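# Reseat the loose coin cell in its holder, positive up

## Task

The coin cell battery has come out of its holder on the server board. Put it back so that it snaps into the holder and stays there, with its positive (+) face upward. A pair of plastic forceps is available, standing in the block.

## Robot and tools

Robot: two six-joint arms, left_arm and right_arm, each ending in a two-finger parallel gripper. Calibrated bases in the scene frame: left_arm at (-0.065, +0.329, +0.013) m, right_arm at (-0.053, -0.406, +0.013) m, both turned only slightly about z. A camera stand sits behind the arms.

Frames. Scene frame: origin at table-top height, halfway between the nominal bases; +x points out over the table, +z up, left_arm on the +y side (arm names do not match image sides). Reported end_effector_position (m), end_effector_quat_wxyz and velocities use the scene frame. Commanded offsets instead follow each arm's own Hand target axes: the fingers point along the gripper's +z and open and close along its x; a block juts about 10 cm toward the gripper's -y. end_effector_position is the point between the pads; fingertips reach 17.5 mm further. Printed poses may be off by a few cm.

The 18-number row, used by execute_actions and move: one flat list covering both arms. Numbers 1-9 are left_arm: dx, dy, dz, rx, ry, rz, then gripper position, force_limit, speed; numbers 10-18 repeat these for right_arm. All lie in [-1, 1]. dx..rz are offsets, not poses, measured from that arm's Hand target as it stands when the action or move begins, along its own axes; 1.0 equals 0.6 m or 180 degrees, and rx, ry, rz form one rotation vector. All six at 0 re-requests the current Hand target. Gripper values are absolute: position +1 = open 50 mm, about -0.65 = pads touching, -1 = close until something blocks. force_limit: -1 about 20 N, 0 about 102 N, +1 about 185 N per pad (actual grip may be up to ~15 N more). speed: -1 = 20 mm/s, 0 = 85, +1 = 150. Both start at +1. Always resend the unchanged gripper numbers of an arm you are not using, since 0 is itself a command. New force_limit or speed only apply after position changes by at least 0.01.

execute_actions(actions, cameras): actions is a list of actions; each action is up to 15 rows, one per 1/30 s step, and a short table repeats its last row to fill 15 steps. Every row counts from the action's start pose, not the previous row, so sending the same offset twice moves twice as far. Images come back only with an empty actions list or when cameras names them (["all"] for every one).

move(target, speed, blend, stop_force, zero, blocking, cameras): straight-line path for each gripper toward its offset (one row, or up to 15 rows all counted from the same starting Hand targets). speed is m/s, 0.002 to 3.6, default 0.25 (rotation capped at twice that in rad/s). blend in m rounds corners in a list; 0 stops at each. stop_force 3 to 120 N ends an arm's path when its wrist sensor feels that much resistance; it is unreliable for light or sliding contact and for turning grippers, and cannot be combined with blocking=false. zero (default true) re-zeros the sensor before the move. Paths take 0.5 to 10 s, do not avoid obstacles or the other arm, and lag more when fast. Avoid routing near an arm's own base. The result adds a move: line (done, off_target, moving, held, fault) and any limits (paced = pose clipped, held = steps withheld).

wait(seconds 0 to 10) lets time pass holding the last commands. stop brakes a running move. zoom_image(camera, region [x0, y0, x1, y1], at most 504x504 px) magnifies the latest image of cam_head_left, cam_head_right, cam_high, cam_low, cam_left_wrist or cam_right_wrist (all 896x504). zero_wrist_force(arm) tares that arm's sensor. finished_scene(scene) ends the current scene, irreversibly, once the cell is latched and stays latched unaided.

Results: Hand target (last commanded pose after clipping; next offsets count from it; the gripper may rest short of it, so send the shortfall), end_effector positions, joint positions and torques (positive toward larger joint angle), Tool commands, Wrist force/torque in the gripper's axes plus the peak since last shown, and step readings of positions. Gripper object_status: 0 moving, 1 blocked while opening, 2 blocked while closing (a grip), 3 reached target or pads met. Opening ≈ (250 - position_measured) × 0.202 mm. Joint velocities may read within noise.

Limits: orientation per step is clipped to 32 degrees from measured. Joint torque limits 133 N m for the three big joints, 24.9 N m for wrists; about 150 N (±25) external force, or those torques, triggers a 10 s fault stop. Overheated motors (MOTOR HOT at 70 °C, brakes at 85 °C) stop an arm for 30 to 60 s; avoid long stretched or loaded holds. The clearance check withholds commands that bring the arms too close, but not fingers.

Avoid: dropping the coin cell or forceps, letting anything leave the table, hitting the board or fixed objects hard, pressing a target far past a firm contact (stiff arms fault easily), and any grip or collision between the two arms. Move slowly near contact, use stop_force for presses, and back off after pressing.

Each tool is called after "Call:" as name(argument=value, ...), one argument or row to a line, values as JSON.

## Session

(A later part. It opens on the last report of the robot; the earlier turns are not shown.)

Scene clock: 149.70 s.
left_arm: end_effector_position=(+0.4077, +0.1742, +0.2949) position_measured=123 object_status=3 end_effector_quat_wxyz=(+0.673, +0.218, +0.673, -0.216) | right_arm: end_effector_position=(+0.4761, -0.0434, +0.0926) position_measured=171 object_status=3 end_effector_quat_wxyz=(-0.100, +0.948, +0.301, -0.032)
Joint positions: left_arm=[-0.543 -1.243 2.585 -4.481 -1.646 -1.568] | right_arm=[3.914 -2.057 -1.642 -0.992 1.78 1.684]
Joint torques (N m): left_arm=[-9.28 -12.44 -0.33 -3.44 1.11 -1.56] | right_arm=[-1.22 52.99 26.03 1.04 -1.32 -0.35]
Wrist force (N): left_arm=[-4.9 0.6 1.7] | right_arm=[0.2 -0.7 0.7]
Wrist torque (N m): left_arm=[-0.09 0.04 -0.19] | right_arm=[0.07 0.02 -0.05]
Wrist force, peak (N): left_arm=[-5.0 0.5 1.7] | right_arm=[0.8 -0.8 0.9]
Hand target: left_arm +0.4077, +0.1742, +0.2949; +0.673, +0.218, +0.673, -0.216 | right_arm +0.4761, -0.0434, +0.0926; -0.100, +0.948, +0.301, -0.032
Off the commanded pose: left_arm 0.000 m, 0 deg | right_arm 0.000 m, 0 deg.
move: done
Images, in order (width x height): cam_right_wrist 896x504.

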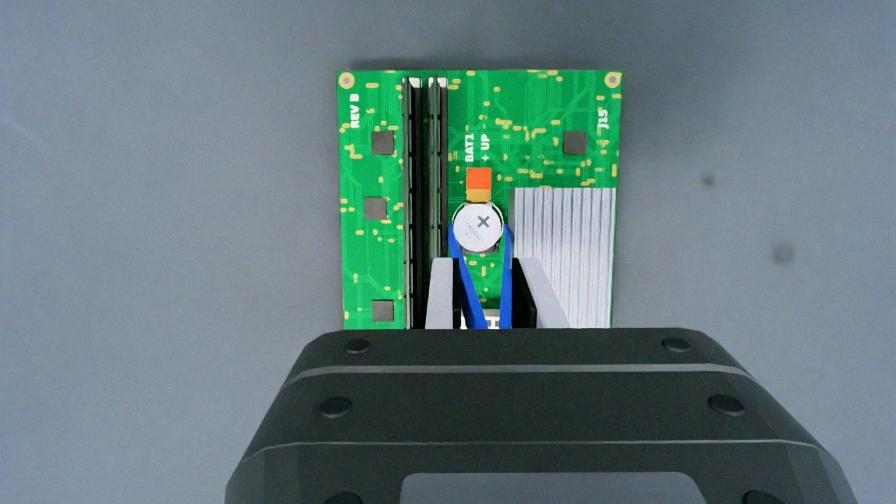

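Call:
execute_actions(
  actions=[
    [[0,0,0,0,0,0,0.2,-1,-1,0,0,0,0,0,0,-0.29,-1,-1]],
    [[0,0,0,0,0,0,0.2,-1,-1,0,0,0,0,0,0,-0.29,-1,-1]],
  ],
)

Call:
move(
  target=[
    [0,0,0,0,0,0,0.2,-1,-1,0,-0.001,-0.0049,0,0,0,-0.29,-1,-1],
    [0,0,0,0,0,0,0.2,-1,-1,0,-0.0063,-0.0036,0,0,0,-0.29,-1,-1],
  ],
  speed=0.02,
  cameras=["cam_right_wrist"],
)

Call:
zoom_image(
  camera="cam_right_wrist",
  region=[400, 140, 540, 280],
)

Scene clock: 160.60 s.
left_arm: end_effector_position=(+0.4077, +0.1742, +0.2949) position_measured=123 object_status=3 end_effector_quat_wxyz=(+0.673, +0.218, +0.673, -0.216) | right_arm: end_effector_position=(+0.4761, -0.0434, +0.0926) position_measured=195 object_status=3 end_effector_quat_wxyz=(-0.100, +0.948, +0.301, -0.032)
Joint positions: left_arm=[-0.543 -1.243 2.585 -4.481 -1.646 -1.568] | right_arm=[3.914 -2.057 -1.642 -0.992 1.78 1.684]
Joint torques (N m): left_arm=[-8.65 -12.79 -0.08 -3.19 1.2 -1.9] | right_arm=[-0.98 52.4 26.64 1.41 -1.4 -1.67]
Wrist force (N): left_arm=[-4.8 0.7 1.5] | right_arm=[0.8 -0.6 0.9]
Wrist torque (N m): left_arm=[-0.07 0.04 -0.19] | right_arm=[0.11 -0.08 -0.04]
Wrist force, peak (N): left_arm=[-5.0 0.8 1.7] | right_arm=[0.8 -0.8 0.9]
Hand target: left_arm +0.4077, +0.1742, +0.2949; +0.673, +0.218, +0.673, -0.216 | right_arm +0.4761, -0.0434, +0.0926; -0.100, +0.948, +0.301, -0.032
Off the commanded pose: left_arm 0.000 m, 0 deg | right_arm 0.000 m, 0 deg.
Step readings (end_effector_position of left_arm | right_arm):
0: (+0.4077, +0.1742, +0.2949) | (+0.4761, -0.0434, +0.0926)
1: (+0.4077, +0.1742, +0.2949) | (+0.4761, -0.0434, +0.0926)
2: (+0.4077, +0.1742, +0.2949) | (+0.4761, -0.0434, +0.0926)
4: (+0.4077, +0.1742, +0.2949) | (+0.4761, -0.0434, +0.0926)
8: (+0.4077, +0.1742, +0.2949) | (+0.4761, -0.0434, +0.0926)
15: (+0.4077, +0.1742, +0.2949) | (+0.4761, -0.0434, +0.0926)
16: (+0.4077, +0.1742, +0.2949) | (+0.4761, -0.0434, +0.0926)
17: (+0.4077, +0.1742, +0.2949) | (+0.4761, -0.0434, +0.0926)
19: (+0.4077, +0.1742, +0.2949) | (+0.4761, -0.0434, +0.0926)
23: (+0.4077, +0.1742, +0.2949) | (+0.4761, -0.0434, +0.0926)
30: (+0.4077, +0.1742, +0.2949) | (+0.4761, -0.0434, +0.0926)

Scene clock: 161.57 s.
left_arm: end_effector_position=(+0.4077, +0.1742, +0.2949) position_measured=123 object_status=3 end_effector_quat_wxyz=(+0.673, +0.218, +0.673, -0.216) | right_arm: end_effector_position=(+0.4742, -0.0406, +0.0955) position_measured=195 object_status=3 end_effector_quat_wxyz=(-0.100, +0.948, +0.300, -0.032)
Joint positions: left_arm=[-0.543 -1.243 2.585 -4.481 -1.646 -1.568] | right_arm=[3.919 -2.053 -1.64 -0.997 1.78 1.689]
Joint torques (N m): left_arm=[-8.3 -12.76 0.12 -3.02 1.06 -1.78] | right_arm=[-3.49 50.93 16.72 4.52 -1.12 -1.63]
Wrist force (N): left_arm=[-4.8 0.6 1.5] | right_arm=[0.4 -0.4 0.9]
Wrist torque (N m): left_arm=[-0.08 0.03 -0.20] | right_arm=[0.06 -0.02 -0.04]
Wrist force, peak (N): left_arm=[-5.0 0.6 1.7] | right_arm=[0.9 -0.6 1.0]
Hand target: left_arm +0.4077, +0.1742, +0.2949; +0.673, +0.218, +0.673, -0.216 | right_arm +0.4743, -0.0407, +0.0955; -0.100, +0.948, +0.301, -0.032
Off the commanded pose: left_arm 0.000 m, 0 deg | right_arm 0.000 m, 0 deg.
move: done
Images, in order (width x height): cam_right_wrist 896x504.

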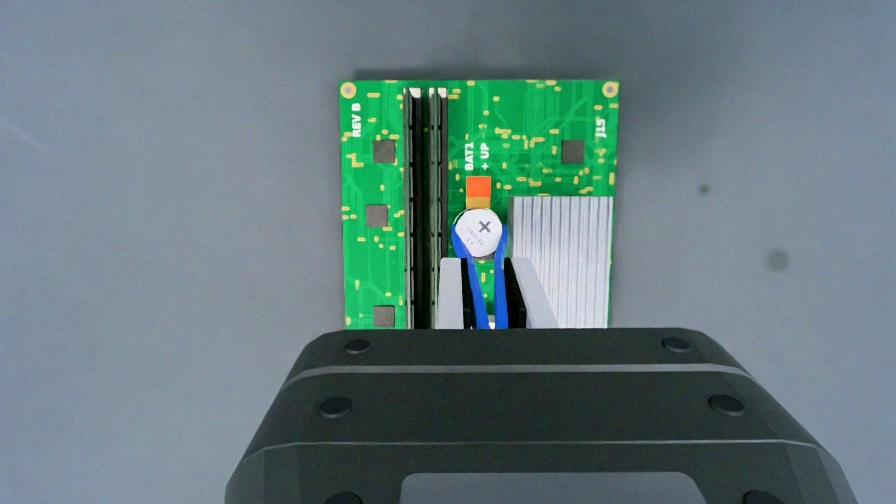

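Scaled by 3.600 from the camera's 896x504 image, which has a finer 1280x720 frame.

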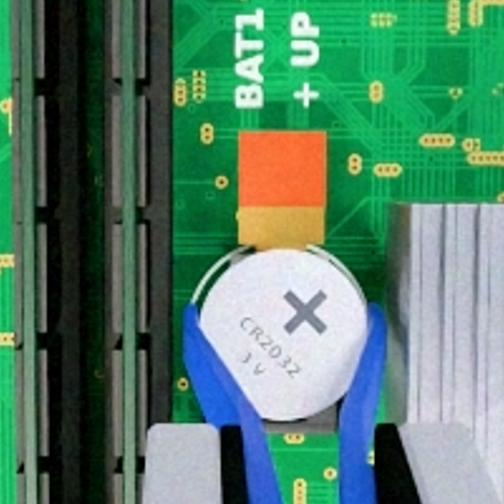

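Call:
move(
  target=[
    [0,0,0,0,0,0,0.2,-1,-1,0,-0.0065,0.0014,0,0,0,-0.29,-1,-1],
    [0,0,0,0,0,0,0.2,-1,-1,0,-0.0049,0.0089,0,0,0,-0.29,-1,-1],
  ],
  speed=0.01,
  stop_force=4,
  cameras=["cam_right_wrist"],
)

Call:
zoom_image(
  camera="cam_right_wrist",
  region=[400, 140, 540, 280],
)

Scene clock: 163.90 s.
left_arm: end_effector_position=(+0.4077, +0.1742, +0.2949) position_measured=123 object_status=3 end_effector_quat_wxyz=(+0.673, +0.218, +0.673, -0.216) | right_arm: end_effector_position=(+0.4720, -0.0375, +0.0909) position_measured=195 object_status=3 end_effector_quat_wxyz=(-0.100, +0.948, +0.301, -0.032)
Joint positions: left_arm=[-0.543 -1.243 2.585 -4.481 -1.646 -1.568] | right_arm=[3.925 -2.058 -1.646 -0.985 1.78 1.696]
Joint torques (N m): left_arm=[-7.24 -13.09 -0.04 -2.65 1.14 -1.84] | right_arm=[-3.93 52.62 26.19 1.25 -1.19 -1.88]
Wrist force (N): left_arm=[-4.9 0.5 1.6] | right_arm=[0.3 -0.8 1.0]
Wrist torque (N m): left_arm=[-0.10 0.04 -0.19] | right_arm=[0.11 -0.01 -0.05]
Wrist force, peak (N): left_arm=[-5.0 0.6 1.5] | right_arm=[0.4 -1.2 0.9]
Hand target: left_arm +0.4077, +0.1742, +0.2949; +0.673, +0.218, +0.673, -0.216 | right_arm +0.4720, -0.0375, +0.0909; -0.100, +0.948, +0.301, -0.032
Off the commanded pose: left_arm 0.000 m, 0 deg | right_arm 0.000 m, 0 deg.
move: done
Images, in order (width x height): cam_right_wrist 896x504.

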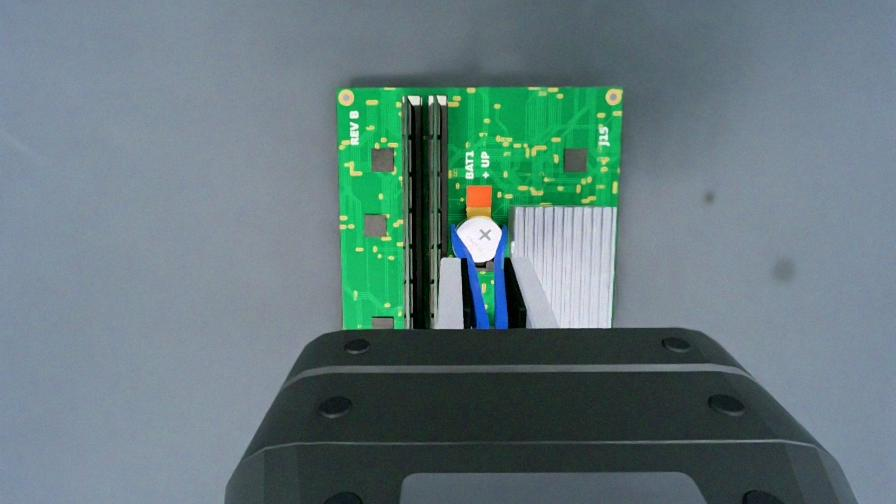

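Scaled by 3.600 from the camera's 896x504 image, which has a finer 1280x720 frame.

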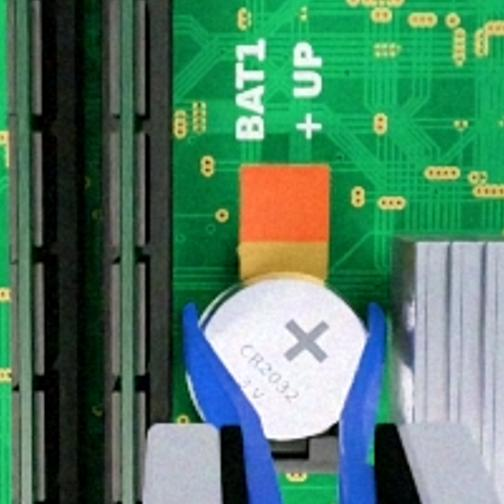

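Call:
move(
  target=[0,0,0,0,0,0,0.2,-1,-1,0,0.0065,-0.0014,0,0,0,-0.29,-1,-1],
  speed=0.01,
  stop_force=3.5,
  cameras=["cam_right_wrist"],
)

Call:
zoom_image(
  camera="cam_right_wrist",
  region=[400, 140, 540, 280],
)

Scene clock: 165.53 s.
left_arm: end_effector_position=(+0.4077, +0.1742, +0.2949) position_measured=123 object_status=3 end_effector_quat_wxyz=(+0.673, +0.218, +0.673, -0.216) | right_arm: end_effector_position=(+0.4743, -0.0407, +0.0909) position_measured=195 object_status=3 end_effector_quat_wxyz=(-0.100, +0.948, +0.301, -0.032)
Joint positions: left_arm=[-0.543 -1.243 2.585 -4.481 -1.646 -1.568] | right_arm=[3.919 -2.058 -1.644 -0.987 1.78 1.689]
Joint torques (N m): left_arm=[-7.6 -13.98 -0.39 -2.71 1.09 -1.91] | right_arm=[5.2 33.4 19.06 4.06 2.35 2.16]
Wrist force (N): left_arm=[-4.8 0.6 1.8] | right_arm=[0.4 -1.0 0.9]
Wrist torque (N m): left_arm=[-0.08 0.04 -0.19] | right_arm=[0.11 -0.03 0.04]
Wrist force, peak (N): left_arm=[-5.1 0.6 1.6] | right_arm=[0.6 -1.5 1.2]
Hand target: left_arm +0.4077, +0.1742, +0.2949; +0.673, +0.218, +0.673, -0.216 | right_arm +0.4743, -0.0407, +0.0909; -0.100, +0.948, +0.301, -0.032
Off the commanded pose: left_arm 0.000 m, 0 deg | right_arm 0.000 m, 0 deg.
move: done
Images, in order (width x height): cam_right_wrist 896x504.

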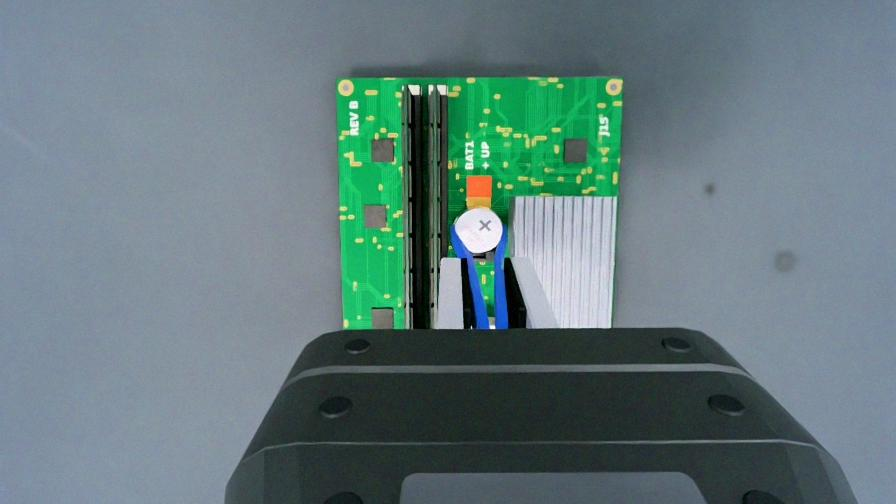

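Scaled by 3.600 from the camera's 896x504 image, which has a finer 1280x720 frame.

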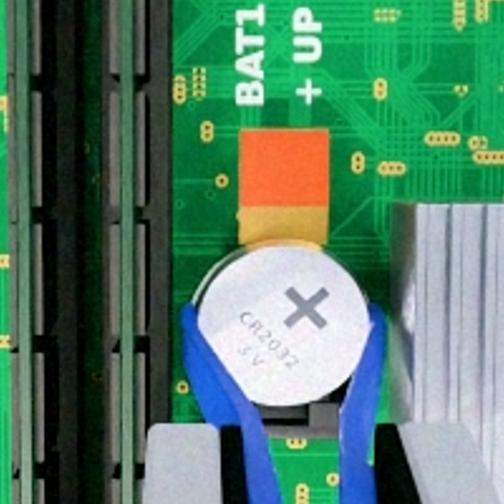

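Call:
move(
  target=[0,0,0,0,0,0,0.2,-1,-1,0,0.0075,-0.0016,0,0,0,-0.29,-1,-1],
  speed=0.01,
  stop_force=3.5,
  cameras=["cam_right_wrist"],
)

Call:
zoom_image(
  camera="cam_right_wrist",
  region=[400, 140, 540, 280],
)

Scene clock: 167.17 s.
left_arm: end_effector_position=(+0.4077, +0.1742, +0.2949) position_measured=123 object_status=3 end_effector_quat_wxyz=(+0.673, +0.218, +0.673, -0.216) | right_arm: end_effector_position=(+0.4769, -0.0445, +0.0909) position_measured=195 object_status=3 end_effector_quat_wxyz=(-0.100, +0.948, +0.301, -0.032)
Joint positions: left_arm=[-0.543 -1.243 2.585 -4.481 -1.646 -1.568] | right_arm=[3.912 -2.059 -1.643 -0.989 1.78 1.682]
Joint torques (N m): left_arm=[-7.32 -14.36 -0.43 -2.4 1.16 -1.77] | right_arm=[5.2 37.28 17.52 4.74 2.18 2.29]
Wrist force (N): left_arm=[-4.9 0.6 1.5] | right_arm=[0.4 -0.7 0.8]
Wrist torque (N m): left_arm=[-0.08 0.04 -0.19] | right_arm=[0.11 -0.02 0.05]
Wrist force, peak (N): left_arm=[-5.0 0.6 1.8] | right_arm=[0.4 -1.4 1.0]
Hand target: left_arm +0.4077, +0.1742, +0.2949; +0.673, +0.218, +0.673, -0.216 | right_arm +0.4769, -0.0445, +0.0909; -0.100, +0.948, +0.301, -0.032
Off the commanded pose: left_arm 0.000 m, 0 deg | right_arm 0.000 m, 0 deg.
move: done
Images, in order (width x height): cam_right_wrist 896x504.

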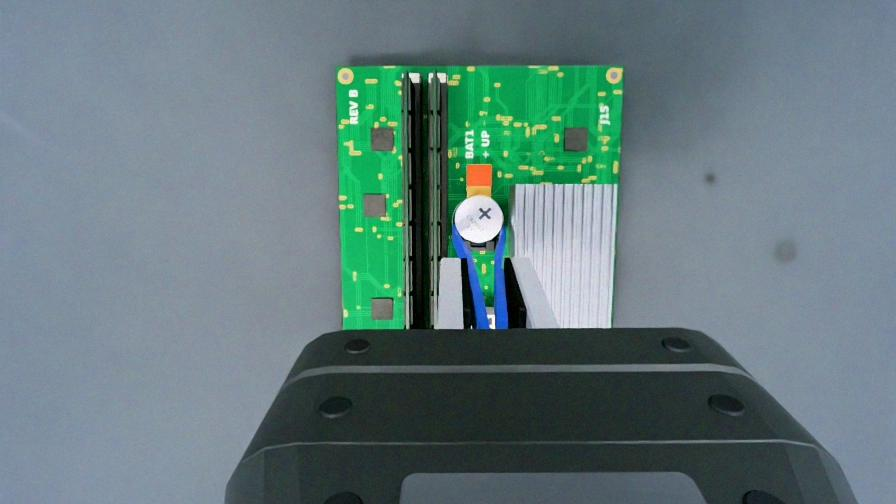

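Scaled by 3.600 from the camera's 896x504 image, which has a finer 1280x720 frame.

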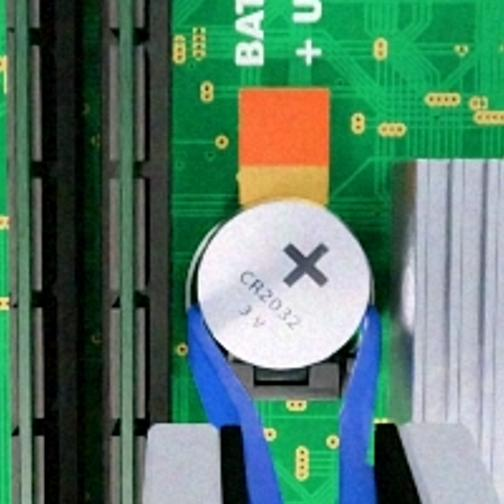

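Call:
move(
  target=[0,0,0,0,0,0,0.2,-1,-1,0,0.0039,0,0,0,0,-0.29,-1,-1],
  speed=0.01,
  stop_force=5,
  cameras=["cam_right_wrist"],
)

Call:
zoom_image(
  camera="cam_right_wrist",
  region=[430, 170, 530, 270],
)

Scene clock: 168.43 s.
left_arm: end_effector_position=(+0.4077, +0.1742, +0.2949) position_measured=123 object_status=3 end_effector_quat_wxyz=(+0.673, +0.218, +0.673, -0.216) | right_arm: end_effector_position=(+0.4782, -0.0464, +0.0904) position_measured=195 object_status=3 end_effector_quat_wxyz=(-0.100, +0.948, +0.301, -0.032)
Joint positions: left_arm=[-0.543 -1.243 2.585 -4.481 -1.646 -1.568] | right_arm=[3.908 -2.06 -1.642 -0.989 1.78 1.678]
Joint torques (N m): left_arm=[-7.28 -13.95 -0.74 -2.41 1.1 -1.76] | right_arm=[3.23 34.97 25.06 0.85 1.98 1.47]
Wrist force (N): left_arm=[-4.8 0.7 1.4] | right_arm=[0.6 -1.0 -0.3]
Wrist torque (N m): left_arm=[-0.06 0.03 -0.19] | right_arm=[0.15 -0.05 0.04]
Wrist force, peak (N): left_arm=[-5.0 0.5 1.7] | right_arm=[0.6 -1.3 -0.8]
Hand target: left_arm +0.4077, +0.1742, +0.2949; +0.673, +0.218, +0.673, -0.216 | right_arm +0.4782, -0.0464, +0.0904; -0.100, +0.948, +0.301, -0.032
Off the commanded pose: left_arm 0.000 m, 0 deg | right_arm 0.000 m, 0 deg.
move: done
Images, in order (width x height): cam_right_wrist 896x504.

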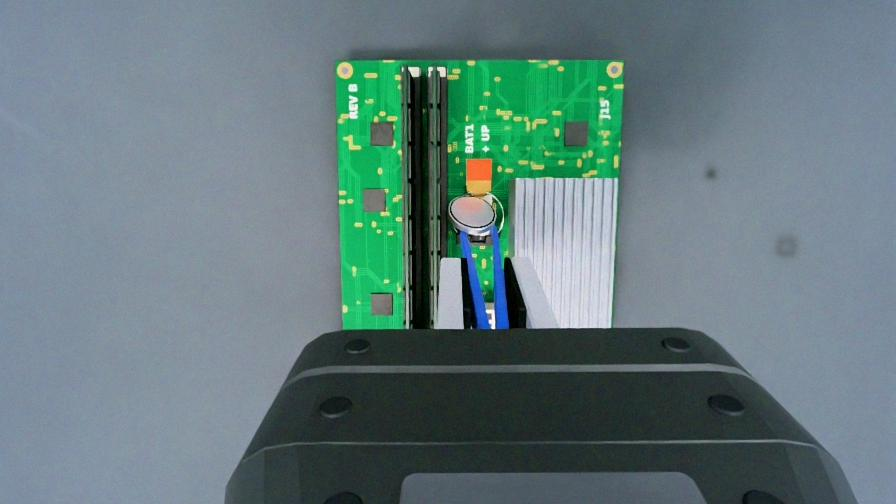

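Scaled by 5.040 from the camera's 896x504 image, which has a finer 1280x720 frame.

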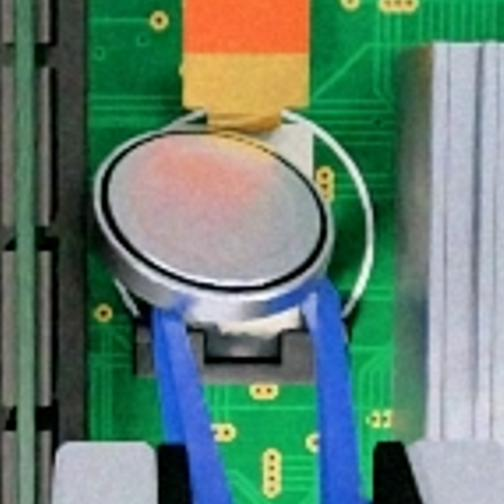

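Call:
move(
  target=[0,0,0,0,0,0,0.2,-1,-1,0,-0.0567,0.0118,-0.15,0,0,-0.29,-1,-1],
  speed=0.05,
  cameras=["cam_right_wrist"],
)

Call:
zoom_image(
  camera="cam_right_wrist",
  region=[420, 140, 540, 260],
)

Scene clock: 174.70 s.
left_arm: end_effector_position=(+0.4077, +0.1742, +0.2949) position_measured=123 object_status=3 end_effector_quat_wxyz=(+0.673, +0.218, +0.673, -0.216) | right_arm: end_effector_position=(+0.4581, -0.0179, +0.0905) position_measured=195 object_status=3 end_effector_quat_wxyz=(+0.124, +0.945, +0.300, +0.039) end_effector_velocity=(+0.000, +0.000, -0.001) end_effector_angular_velocity=(+0.004, +0.004, +0.002)
Joint positions: left_arm=[-0.543 -1.243 2.585 -4.481 -1.646 -1.568] | right_arm=[4.148 -2.056 -1.624 -1.124 1.326 1.927]
Joint velocities: left_arm=[within noise] | right_arm=[-0.001 0 -0.002 0.004 0.005 -0.005]
Joint torques (N m): left_arm=[-5.58 -16.13 -1.57 -1.77 1.09 -1.9] | right_arm=[-9.98 33.17 9.04 2.53 1.56 -2.28]
Wrist force (N): left_arm=[-4.9 0.4 1.7] | right_arm=[0.4 -1.5 -26.1]
Wrist torque (N m): left_arm=[-0.12 0.04 -0.19] | right_arm=[0.20 -0.06 0.01]
Wrist force, peak (N): left_arm=[-5.1 0.5 1.7] | right_arm=[2.2 -2.3 -73.9]
Hand target: left_arm +0.4077, +0.1742, +0.2949; +0.673, +0.218, +0.673, -0.216 | right_arm +0.4582, -0.0180, +0.0906; +0.124, +0.945, +0.300, +0.039
Off the commanded pose: left_arm 0.000 m, 0 deg | right_arm 0.000 m, 0 deg.
move: done
Images, in order (width x height): cam_right_wrist 896x504.

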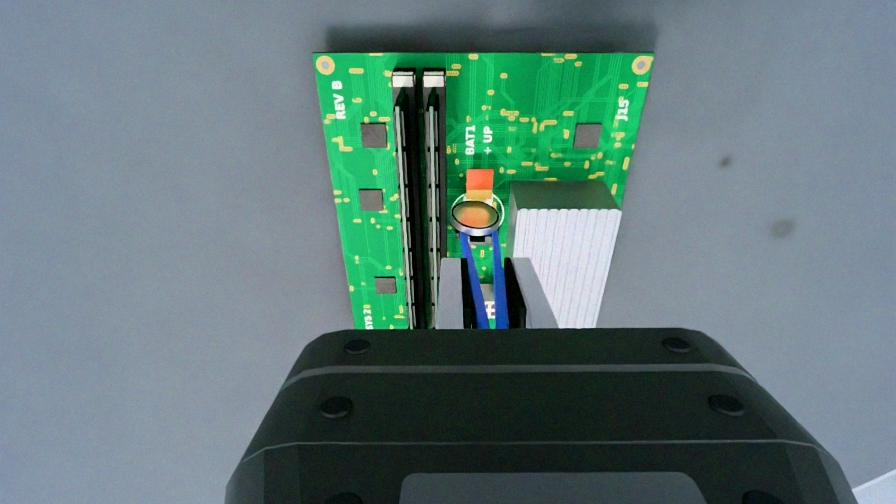

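Scaled by 4.200 from the camera's 896x504 image, which has a finer 1280x720 frame.

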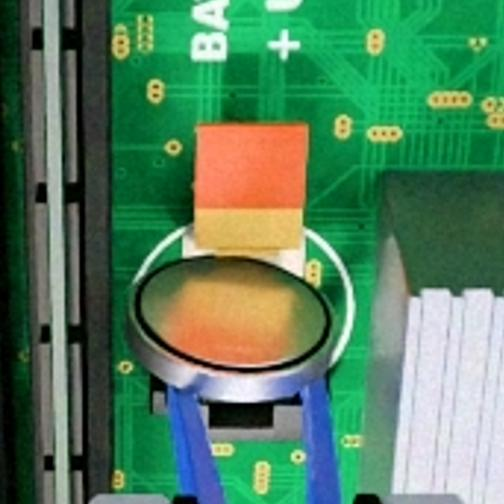

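Call:
move(
  target=[
    [0,0,0,0,0,0,0.2,-1,-1,0,0.0013,-0.0048,0,0,0,-0.29,-1,-1],
    [0,0,0,0,0,0,0.2,-1,-1,0,-0.0083,-0.0074,0,0,0,-0.29,-1,-1],
  ],
  speed=0.02,
  cameras=["cam_right_wrist"],
)

Call:
zoom_image(
  camera="cam_right_wrist",
  region=[420, 140, 540, 260],
)

Scene clock: 176.20 s.
left_arm: end_effector_position=(+0.4077, +0.1742, +0.2949) position_measured=123 object_status=3 end_effector_quat_wxyz=(+0.673, +0.218, +0.673, -0.216) | right_arm: end_effector_position=(+0.4547, -0.0130, +0.0937) position_measured=195 object_status=3 end_effector_quat_wxyz=(+0.124, +0.945, +0.300, +0.039)
Joint positions: left_arm=[-0.543 -1.243 2.585 -4.481 -1.646 -1.568] | right_arm=[4.157 -2.054 -1.617 -1.135 1.327 1.937]
Joint torques (N m): left_arm=[-5.49 -15.94 -0.74 -1.74 1.13 -1.71] | right_arm=[-3.69 34.54 21.14 1.91 1.01 -0.59]
Wrist force (N): left_arm=[-4.7 0.6 1.6] | right_arm=[0.3 -1.4 0.8]
Wrist torque (N m): left_arm=[-0.09 0.02 -0.19] | right_arm=[0.06 0.00 -0.02]
Wrist force, peak (N): left_arm=[-5.0 0.5 1.5] | right_arm=[0.4 -1.1 -26.0]
Hand target: left_arm +0.4077, +0.1742, +0.2949; +0.673, +0.218, +0.673, -0.216 | right_arm +0.4548, -0.0131, +0.0936; +0.124, +0.945, +0.300, +0.039
Off the commanded pose: left_arm 0.000 m, 0 deg | right_arm 0.000 m, 0 deg.
move: done
Images, in order (width x height): cam_right_wrist 896x504.

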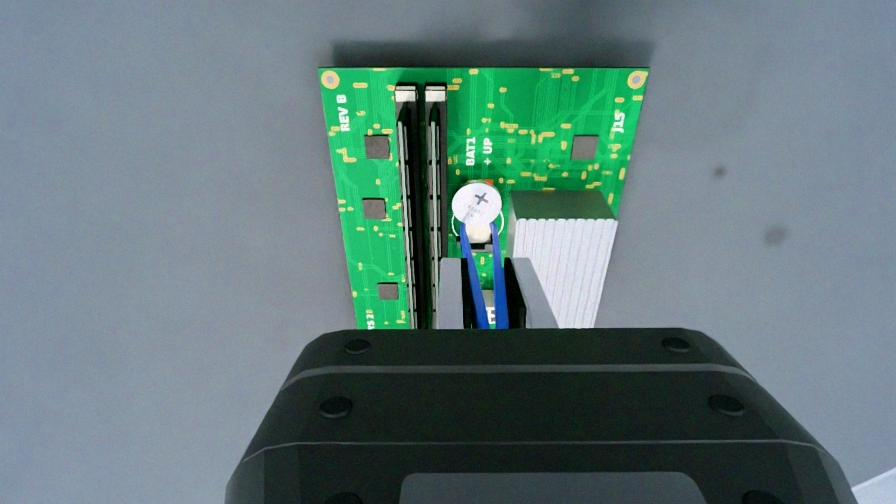

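Scaled by 4.200 from the camera's 896x504 image, which has a finer 1280x720 frame.

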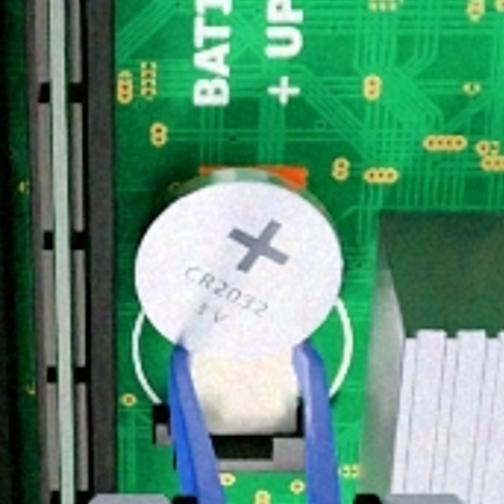

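Call:
move(
  target=[
    [0,0,0,0,0,0,0.2,-1,-1,0,0.004,0.0008,0,0,0,-0.29,-1,-1],
    [0,0,0,0,0,0,0.2,-1,-1,0,0.0178,-0.047,0,0,0,-0.29,-1,-1],
    [0,0,0,0,0,0,0.2,-1,-1,0,0.0322,-0.0427,0.15,0,0,-0.29,-1,-1],
  ],
  speed=0.05,
  cameras=["cam_right_wrist"],
)

Call:
zoom_image(
  camera="cam_right_wrist",
  region=[400, 160, 540, 300],
)

Scene clock: 183.27 s.
left_arm: end_effector_position=(+0.4077, +0.1742, +0.2949) position_measured=123 object_status=3 end_effector_quat_wxyz=(+0.673, +0.218, +0.673, -0.216) | right_arm: end_effector_position=(+0.4618, -0.0229, +0.1233) position_measured=195 object_status=3 end_effector_quat_wxyz=(-0.100, +0.948, +0.301, -0.032) end_effector_velocity=(+0.001, +0.000, +0.000) end_effector_angular_velocity=(-0.004, -0.003, -0.003)
Joint positions: left_arm=[-0.543 -1.243 2.585 -4.481 -1.646 -1.568] | right_arm=[3.953 -2.018 -1.615 -1.05 1.779 1.724]
Joint velocities: left_arm=[within noise] | right_arm=[0.001 -0.001 0.001 0 -0.005 0.004]
Joint torques (N m): left_arm=[-4.58 -17.5 -1.46 -1.81 1.17 -1.9] | right_arm=[7.32 41.61 17.16 2.19 -1.28 2.17]
Wrist force (N): left_arm=[-4.8 0.4 1.6] | right_arm=[0.3 -0.8 0.7]
Wrist torque (N m): left_arm=[-0.12 0.03 -0.20] | right_arm=[0.06 0.00 0.04]
Wrist force, peak (N): left_arm=[-5.1 0.5 1.6] | right_arm=[0.2 -1.8 1.7]
Hand target: left_arm +0.4077, +0.1742, +0.2949; +0.673, +0.218, +0.673, -0.216 | right_arm +0.4618, -0.0229, +0.1234; -0.100, +0.948, +0.301, -0.032
Off the commanded pose: left_arm 0.000 m, 0 deg | right_arm 0.000 m, 0 deg.
move: done
Images, in order (width x height): cam_right_wrist 896x504.

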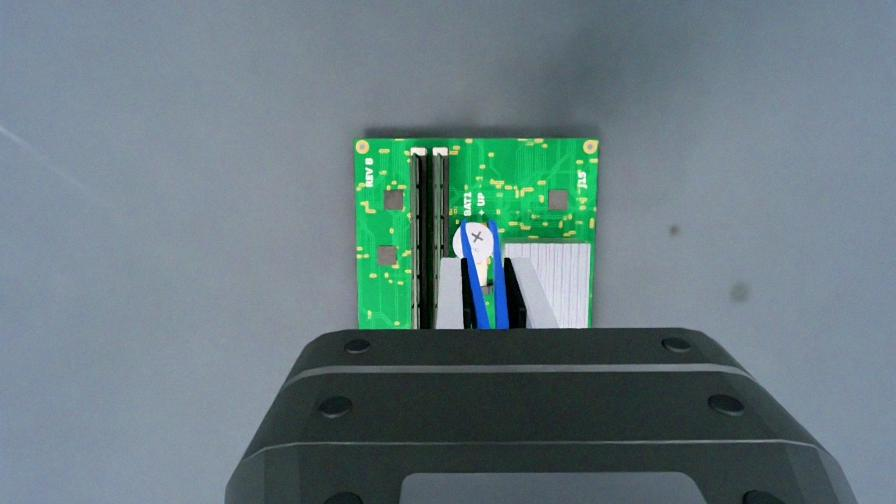

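Scaled by 3.600 from the camera's 896x504 image, which has a finer 1280x720 frame.

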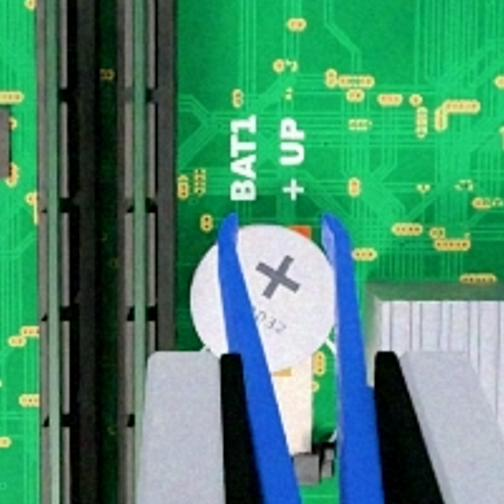

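Call:
move(
  target=[0,0,0,0,0,0,0.2,-1,-1,0,-0.022,-0.012,-0.0667,0,0,-0.2,-1,-1],
  speed=0.1,
)

Call:
move(
  target=[0,0,0,0,0,0,0.2,-1,-1,0,0,0,0,0,0.255,-0.1,-1,-1],
  speed=0.2,
  cameras=["cam_right_wrist"],
)

Call:
zoom_image(
  camera="cam_right_wrist",
  region=[400, 120, 580, 300],
)

Scene clock: 185.60 s.
left_arm: end_effector_position=(+0.4077, +0.1742, +0.2949) position_measured=123 object_status=3 end_effector_quat_wxyz=(+0.673, +0.218, +0.673, -0.216) | right_arm: end_effector_position=(+0.4552, -0.0135, +0.1333) position_measured=182 object_status=3 end_effector_quat_wxyz=(+0.000, +0.953, +0.302, -0.001)
Joint positions: left_arm=[-0.543 -1.243 2.585 -4.481 -1.646 -1.568] | right_arm=[4.055 -1.996 -1.593 -1.124 1.572 1.823]
Joint torques (N m): left_arm=[-4.07 -17.59 -1.9 -1.65 1.08 -1.83] | right_arm=[-2.48 34.29 15.55 5.47 0.16 -1.68]
Wrist force (N): left_arm=[-4.8 0.5 1.6] | right_arm=[0.1 -0.9 1.0]
Wrist torque (N m): left_arm=[-0.09 0.03 -0.19] | right_arm=[0.08 0.04 0.04]
Wrist force, peak (N): left_arm=[-5.2 0.6 1.6] | right_arm=[0.4 -1.2 1.0]
Hand target: left_arm +0.4077, +0.1742, +0.2949; +0.673, +0.218, +0.673, -0.216 | right_arm +0.4552, -0.0136, +0.1332; +0.000, +0.953, +0.302, -0.001
Off the commanded pose: left_arm 0.000 m, 0 deg | right_arm 0.000 m, 0 deg.
move: done

Scene clock: 188.10 s.
left_arm: end_effector_position=(+0.4077, +0.1742, +0.2949) position_measured=123 object_status=3 end_effector_quat_wxyz=(+0.673, +0.218, +0.673, -0.216) | right_arm: end_effector_position=(+0.4552, -0.0136, +0.1332) position_measured=167 object_status=3 end_effector_quat_wxyz=(+0.000, +0.996, -0.093, -0.001)
Joint positions: left_arm=[-0.543 -1.243 2.585 -4.481 -1.646 -1.568] | right_arm=[4.055 -1.996 -1.593 -1.124 1.572 2.623]
Joint torques (N m): left_arm=[-3.55 -18.26 -1.69 -1.85 1.07 -1.86] | right_arm=[2.87 36.15 16.12 5.66 -1.88 2.2]
Wrist force (N): left_arm=[-4.9 0.5 1.5] | right_arm=[0.5 -0.7 0.8]
Wrist torque (N m): left_arm=[-0.10 0.04 -0.20] | right_arm=[0.13 -0.02 0.06]
Wrist force, peak (N): left_arm=[-5.0 0.5 1.5] | right_arm=[0.6 -1.2 1.0]
Hand target: left_arm +0.4077, +0.1742, +0.2949; +0.673, +0.218, +0.673, -0.216 | right_arm +0.4552, -0.0136, +0.1332; +0.000, +0.996, -0.093, -0.001
Off the commanded pose: left_arm 0.000 m, 0 deg | right_arm 0.000 m, 0 deg.
move: done
Images, in order (width x height): cam_right_wrist 896x504.

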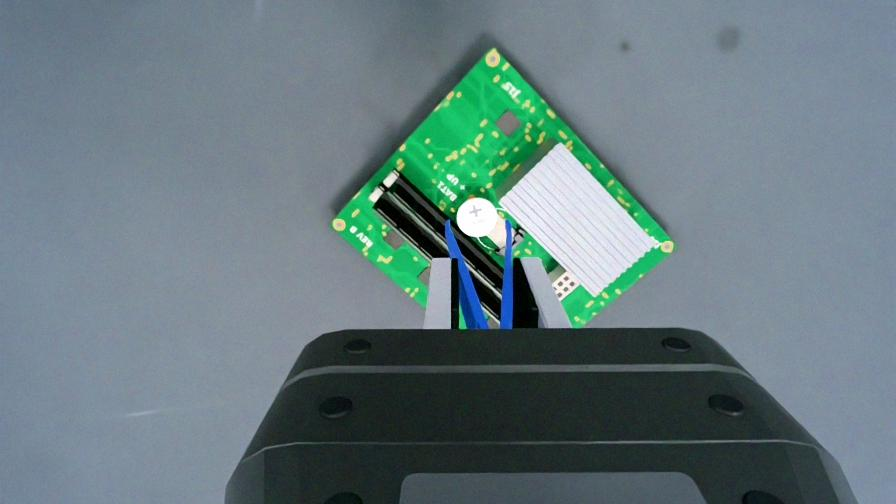

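Scaled by 2.800 from the camera's 896x504 image, which has a finer 1280x720 frame.

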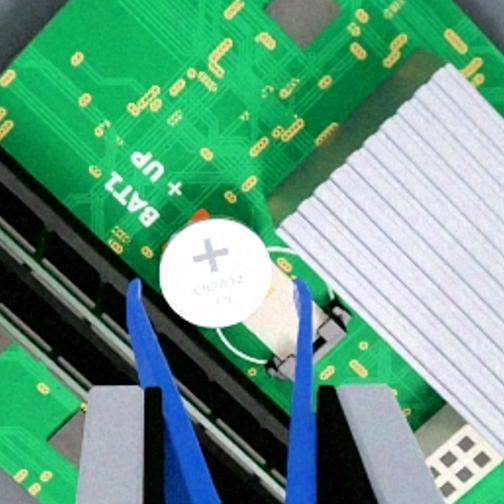

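Call:
move(
  target=[0,0,0,0,0,0,0.2,-1,-1,0.0022,0.010,0.035,0,0,0,-0.17,-1,-1],
  speed=0.05,
  cameras=["cam_right_wrist"],
)

Call:
zoom_image(
  camera="cam_right_wrist",
  region=[400, 140, 560, 300],
)

Scene clock: 189.67 s.
left_arm: end_effector_position=(+0.4077, +0.1742, +0.2949) position_measured=123 object_status=3 end_effector_quat_wxyz=(+0.673, +0.218, +0.673, -0.216) | right_arm: end_effector_position=(+0.4554, -0.0198, +0.1120) position_measured=178 object_status=3 end_effector_quat_wxyz=(+0.000, +0.996, -0.093, -0.001)
Joint positions: left_arm=[-0.543 -1.243 2.585 -4.481 -1.646 -1.568] | right_arm=[4.048 -2.011 -1.631 -1.072 1.572 2.617]
Joint torques (N m): left_arm=[-2.28 -18.19 -1.3 -1.73 0.98 -1.83] | right_arm=[3.43 51.25 27.95 1.01 -1.95 0.84]
Wrist force (N): left_arm=[-4.8 0.5 1.7] | right_arm=[0.5 -0.8 0.9]
Wrist torque (N m): left_arm=[-0.10 0.04 -0.19] | right_arm=[0.10 -0.02 0.06]
Wrist force, peak (N): left_arm=[-5.1 0.5 1.5] | right_arm=[0.7 -0.5 1.9]
Hand target: left_arm +0.4077, +0.1742, +0.2949; +0.673, +0.218, +0.673, -0.216 | right_arm +0.4553, -0.0197, +0.1122; +0.000, +0.996, -0.093, -0.001
Off the commanded pose: left_arm 0.000 m, 0 deg | right_arm 0.000 m, 0 deg.
move: done
Images, in order (width x height): cam_right_wrist 896x504.

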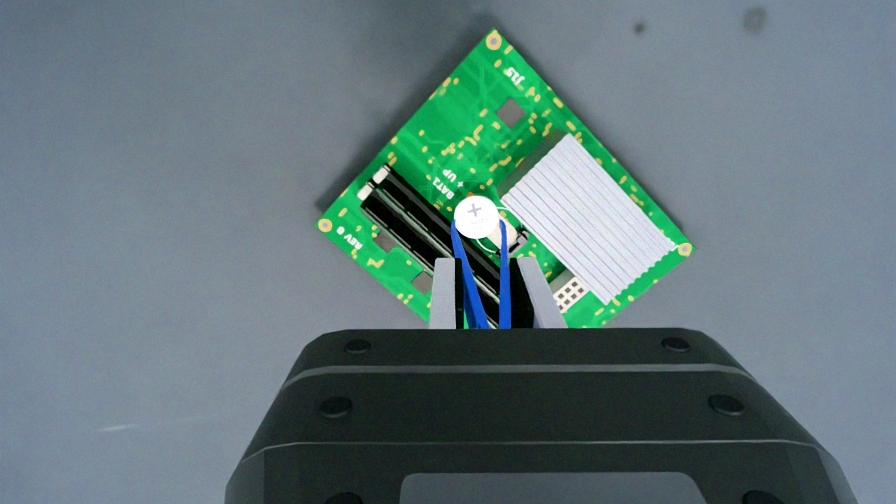

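Scaled by 3.150 from the camera's 896x504 image, which has a finer 1280x720 frame.

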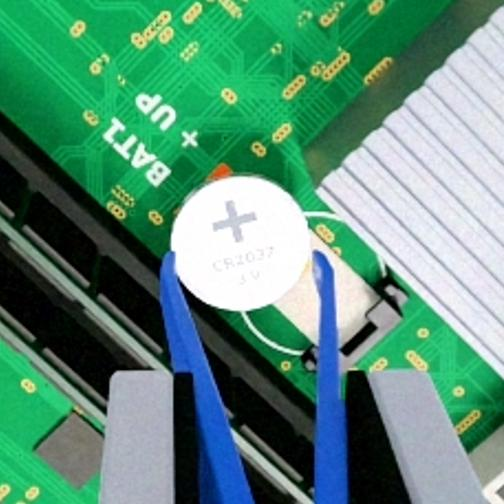

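Call:
move(
  target=[0,0,0,0,0,0,0.2,-1,-1,0.0005,0.002,0,0,0,0,-0.12,-1,-1],
  speed=0.05,
)

Call:
move(
  target=[0,0,0,0,0,0,0.2,-1,-1,0,0,0.025,0,0,0,-0.12,-1,-1],
  speed=0.015,
  stop_force=3.5,
  cameras=["cam_right_wrist"],
)

Call:
zoom_image(
  camera="cam_right_wrist",
  region=[400, 140, 560, 300],
)

Scene clock: 190.73 s.
left_arm: end_effector_position=(+0.4077, +0.1742, +0.2949) position_measured=123 object_status=3 end_effector_quat_wxyz=(+0.673, +0.218, +0.673, -0.216) | right_arm: end_effector_position=(+0.4554, -0.0210, +0.1122) position_measured=171 object_status=3 end_effector_quat_wxyz=(+0.000, +0.996, -0.093, -0.001)
Joint positions: left_arm=[-0.543 -1.243 2.585 -4.481 -1.646 -1.568] | right_arm=[4.047 -2.01 -1.633 -1.071 1.572 2.616]
Joint torques (N m): left_arm=[-3.36 -18.61 -2.46 -1.85 1.07 -1.98] | right_arm=[-6.01 48.91 17.33 5.58 -1.86 -1.59]
Wrist force (N): left_arm=[-4.8 0.5 1.5] | right_arm=[0.6 -0.8 1.2]
Wrist torque (N m): left_arm=[-0.09 0.02 -0.19] | right_arm=[0.12 -0.04 0.06]
Wrist force, peak (N): left_arm=[-5.0 0.6 1.6] | right_arm=[0.7 -1.0 1.0]
Hand target: left_arm +0.4077, +0.1742, +0.2949; +0.673, +0.218, +0.673, -0.216 | right_arm +0.4554, -0.0210, +0.1122; +0.000, +0.996, -0.093, -0.001
Off the commanded pose: left_arm 0.000 m, 0 deg | right_arm 0.000 m, 0 deg.
move: done

Scene clock: 192.83 s.
left_arm: end_effector_position=(+0.4077, +0.1742, +0.2949) position_measured=123 object_status=3 end_effector_quat_wxyz=(+0.673, +0.218, +0.673, -0.216) | right_arm: end_effector_position=(+0.4554, -0.0210, +0.0972) position_measured=171 object_status=3 end_effector_quat_wxyz=(+0.000, +0.996, -0.093, -0.001)
Joint positions: left_arm=[-0.543 -1.243 2.585 -4.481 -1.646 -1.568] | right_arm=[4.047 -2.027 -1.65 -1.036 1.572 2.616]
Joint torques (N m): left_arm=[-2.99 -19.14 -2.56 -1.74 1.18 -1.85] | right_arm=[2.15 50.78 26.44 1.09 -1.8 2.09]
Wrist force (N): left_arm=[-4.8 0.7 1.5] | right_arm=[0.4 -1.4 0.7]
Wrist torque (N m): left_arm=[-0.07 0.03 -0.19] | right_arm=[0.01 0.00 0.06]
Wrist force, peak (N): left_arm=[-5.1 0.6 1.6] | right_arm=[0.5 -1.2 1.1]
Hand target: left_arm +0.4077, +0.1742, +0.2949; +0.673, +0.218, +0.673, -0.216 | right_arm +0.4554, -0.0210, +0.0972; +0.000, +0.996, -0.093, -0.001
Off the commanded pose: left_arm 0.000 m, 0 deg | right_arm 0.000 m, 0 deg.
move: done
Images, in order (width x height): cam_right_wrist 896x504.

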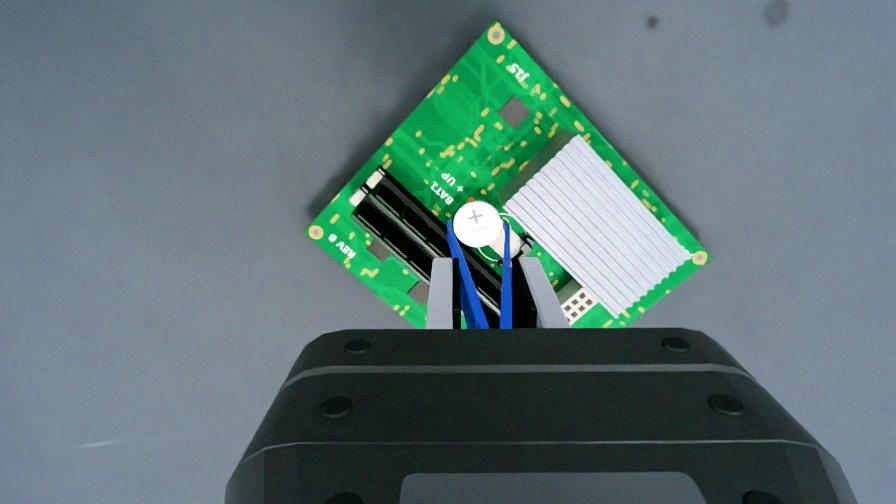

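Scaled by 3.150 from the camera's 896x504 image, which has a finer 1280x720 frame.

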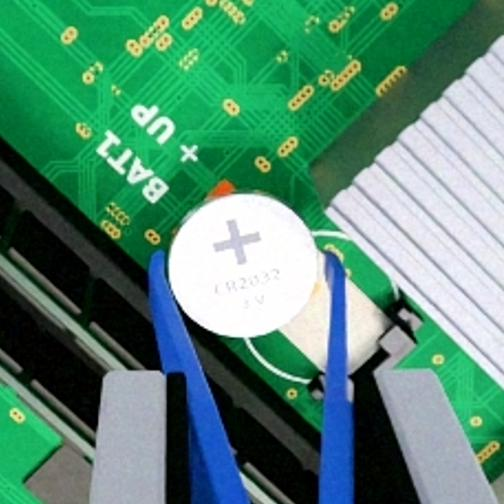

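Call:
execute_actions(
  actions=[
    [[0,0,0,0,0,0,0.2,-1,-1,0,0,0,0,0,0,-0.29,-1,-1]],
    [[0,0,0,0,0,0,0.2,-1,-1,0,0,0,0,0,0,-0.29,-1,-1]],
  ],
)

Call:
move(
  target=[0,0,0,0,0,0,0.2,-1,-1,0,0,-0.033,0,0,0,-0.29,-1,-1],
  speed=0.04,
  cameras=["cam_right_wrist"],
)

Call:
zoom_image(
  camera="cam_right_wrist",
  region=[400, 140, 560, 300],
)

Scene clock: 194.30 s.
left_arm: end_effector_position=(+0.4077, +0.1742, +0.2949) position_measured=123 object_status=3 end_effector_quat_wxyz=(+0.673, +0.218, +0.673, -0.216) | right_arm: end_effector_position=(+0.4554, -0.0210, +0.0972) position_measured=195 object_status=3 end_effector_quat_wxyz=(+0.000, +0.996, -0.093, -0.001)
Joint positions: left_arm=[-0.543 -1.243 2.585 -4.481 -1.646 -1.568] | right_arm=[4.047 -2.027 -1.65 -1.036 1.572 2.616]
Joint torques (N m): left_arm=[-2.44 -19.26 -2.38 -1.86 1.04 -1.82] | right_arm=[3.12 51.98 26.01 1.15 -1.67 2.11]
Wrist force (N): left_arm=[-4.8 0.6 1.6] | right_arm=[0.4 -1.0 1.1]
Wrist torque (N m): left_arm=[-0.09 0.03 -0.19] | right_arm=[0.08 -0.02 0.06]
Wrist force, peak (N): left_arm=[-5.0 0.5 1.6] | right_arm=[0.5 -1.2 0.9]
Hand target: left_arm +0.4077, +0.1742, +0.2949; +0.673, +0.218, +0.673, -0.216 | right_arm +0.4554, -0.0210, +0.0972; +0.000, +0.996, -0.093, -0.001
Off the commanded pose: left_arm 0.000 m, 0 deg | right_arm 0.000 m, 0 deg.
Step readings (end_effector_position of left_arm | right_arm):
0: (+0.4077, +0.1742, +0.2949) | (+0.4554, -0.0210, +0.0972)
1: (+0.4077, +0.1742, +0.2949) | (+0.4554, -0.0210, +0.0972)
2: (+0.4077, +0.1742, +0.2949) | (+0.4554, -0.0210, +0.0972)
4: (+0.4077, +0.1742, +0.2949) | (+0.4554, -0.0210, +0.0972)
8: (+0.4077, +0.1742, +0.2949) | (+0.4554, -0.0210, +0.0972)
15: (+0.4077, +0.1742, +0.2949) | (+0.4554, -0.0210, +0.0972)
16: (+0.4077, +0.1742, +0.2949) | (+0.4554, -0.0210, +0.0972)
17: (+0.4077, +0.1742, +0.2949) | (+0.4554, -0.0210, +0.0972)
19: (+0.4077, +0.1742, +0.2949) | (+0.4554, -0.0210, +0.0972)
23: (+0.4077, +0.1742, +0.2949) | (+0.4554, -0.0210, +0.0972)
30: (+0.4077, +0.1742, +0.2949) | (+0.4554, -0.0210, +0.0972)

Scene clock: 195.10 s.
left_arm: end_effector_position=(+0.4077, +0.1742, +0.2949) position_measured=123 object_status=3 end_effector_quat_wxyz=(+0.673, +0.218, +0.673, -0.216) | right_arm: end_effector_position=(+0.4554, -0.0209, +0.1171) position_measured=195 object_status=3 end_effector_quat_wxyz=(+0.000, +0.996, -0.093, -0.001) end_effector_velocity=(+0.000, +0.000, -0.002) end_effector_angular_velocity=(+0.001, -0.001, +0.001)
Joint positions: left_arm=[-0.543 -1.243 2.585 -4.481 -1.646 -1.568] | right_arm=[4.047 -2.004 -1.627 -1.082 1.572 2.616]
Joint velocities: left_arm=[within noise] | right_arm=[0.001 -0.002 -0.003 0.006 0 0]
Joint torques (N m): left_arm=[-1.65 -19.94 -1.64 -1.82 1.19 -1.85] | right_arm=[-3.51 31.18 17.24 5.52 -1.86 0.57]
Wrist force (N): left_arm=[-4.9 0.7 1.5] | right_arm=[0.3 -0.8 0.6]
Wrist torque (N m): left_arm=[-0.07 0.05 -0.19] | right_arm=[0.10 0.00 0.06]
Wrist force, peak (N): left_arm=[-5.1 0.7 1.6] | right_arm=[0.3 -0.8 2.2]
Hand target: left_arm +0.4077, +0.1742, +0.2949; +0.673, +0.218, +0.673, -0.216 | right_arm +0.4554, -0.0210, +0.1170; +0.000, +0.996, -0.093, -0.001
Off the commanded pose: left_arm 0.000 m, 0 deg | right_arm 0.000 m, 0 deg.
move: done
Images, in order (width x height): cam_right_wrist 896x504.

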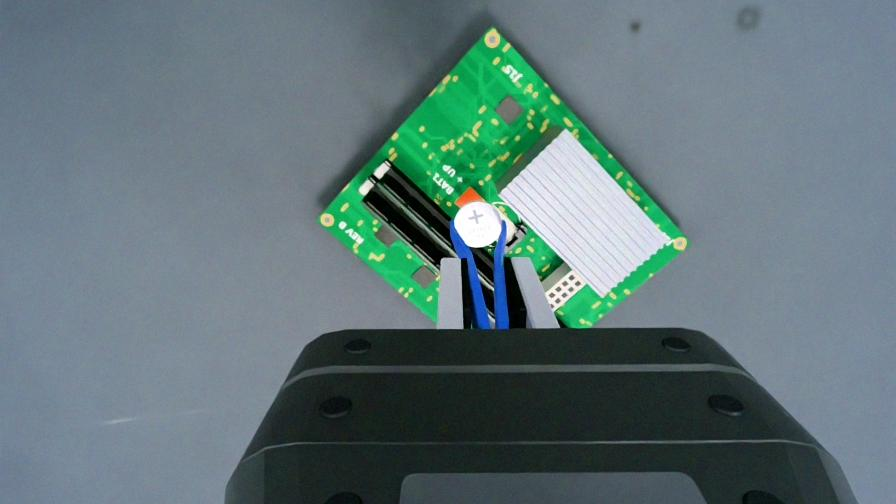

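Scaled by 3.150 from the camera's 896x504 image, which has a finer 1280x720 frame.

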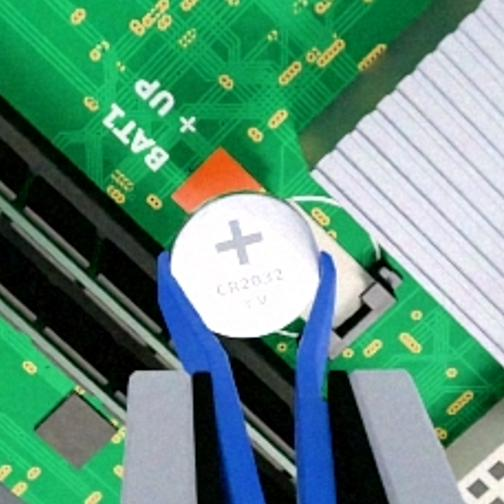

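Call:
move(
  target=[0,0,0,0,0,0,0.2,-1,-1,0,0,-0.01,0,0,-0.255,-0.29,-1,-1],
  speed=0.15,
)

Call:
move(
  target=[0,0,0,0,0,0,0.2,-1,-1,0.0068,0.047,0.025,0.0667,0,0,-0.29,-1,-1],
  speed=0.08,
  cameras=["cam_right_wrist"],
)

Call:
zoom_image(
  camera="cam_right_wrist",
  region=[400, 140, 560, 300],
)

Scene clock: 198.63 s.
left_arm: end_effector_position=(+0.4077, +0.1742, +0.2949) position_measured=123 object_status=3 end_effector_quat_wxyz=(+0.673, +0.218, +0.673, -0.216) | right_arm: end_effector_position=(+0.4554, -0.0209, +0.1230) position_measured=195 object_status=3 end_effector_quat_wxyz=(+0.000, +0.953, +0.302, -0.001)
Joint positions: left_arm=[-0.543 -1.243 2.585 -4.481 -1.646 -1.568] | right_arm=[4.047 -1.998 -1.62 -1.096 1.572 1.815]
Joint torques (N m): left_arm=[-1.42 -20.08 -2.41 -1.77 1.09 -1.91] | right_arm=[-5.72 46.85 25.06 2.27 1.87 -1.5]
Wrist force (N): left_arm=[-4.8 0.6 1.4] | right_arm=[0.3 -0.7 0.8]
Wrist torque (N m): left_arm=[-0.09 0.03 -0.19] | right_arm=[0.12 0.01 -0.03]
Wrist force, peak (N): left_arm=[-5.1 0.5 1.6] | right_arm=[0.8 -0.9 1.1]
Hand target: left_arm +0.4077, +0.1742, +0.2949; +0.673, +0.218, +0.673, -0.216 | right_arm +0.4554, -0.0210, +0.1230; +0.000, +0.953, +0.302, -0.001
Off the commanded pose: left_arm 0.000 m, 0 deg | right_arm 0.000 m, 0 deg.
move: done

Scene clock: 200.30 s.
left_arm: end_effector_position=(+0.4077, +0.1742, +0.2949) position_measured=123 object_status=3 end_effector_quat_wxyz=(+0.673, +0.218, +0.673, -0.216) | right_arm: end_effector_position=(+0.4750, -0.0417, +0.1079) position_measured=195 object_status=3 end_effector_quat_wxyz=(-0.100, +0.948, +0.301, -0.032)
Joint positions: left_arm=[-0.543 -1.243 2.585 -4.481 -1.646 -1.568] | right_arm=[3.917 -2.038 -1.626 -1.026 1.78 1.687]
Joint torques (N m): left_arm=[-1.14 -20.18 -2.09 -1.79 1.09 -1.78] | right_arm=[6.84 52.07 22.98 0.98 -1.29 2.37]
Wrist force (N): left_arm=[-4.8 0.6 1.6] | right_arm=[0.4 -0.2 0.9]
Wrist torque (N m): left_arm=[-0.08 0.03 -0.19] | right_arm=[0.17 -0.01 -0.02]
Wrist force, peak (N): left_arm=[-5.0 0.6 1.8] | right_arm=[0.3 -1.6 0.8]
Hand target: left_arm +0.4077, +0.1742, +0.2949; +0.673, +0.218, +0.673, -0.216 | right_arm +0.4750, -0.0417, +0.1079; -0.100, +0.948, +0.301, -0.032
Off the commanded pose: left_arm 0.000 m, 0 deg | right_arm 0.000 m, 0 deg.
move: done
Images, in order (width x height): cam_right_wrist 896x504.

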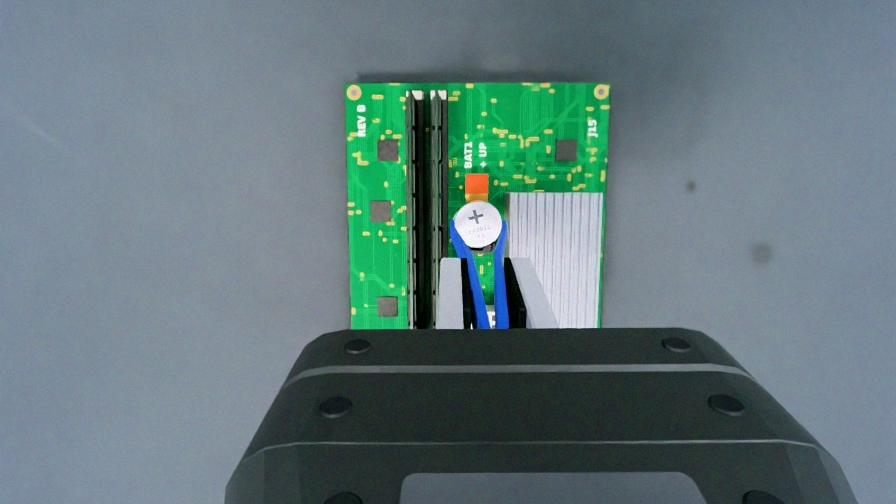

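Scaled by 3.150 from the camera's 896x504 image, which has a finer 1280x720 frame.

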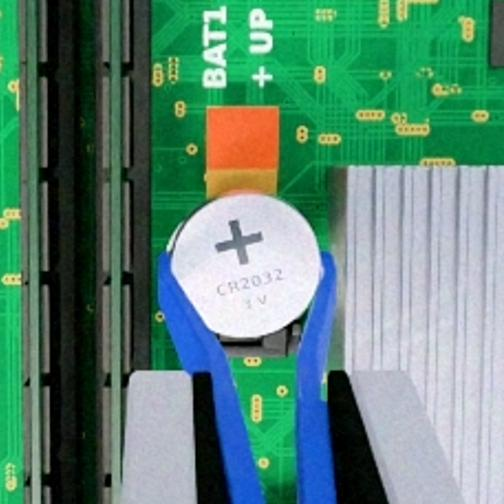

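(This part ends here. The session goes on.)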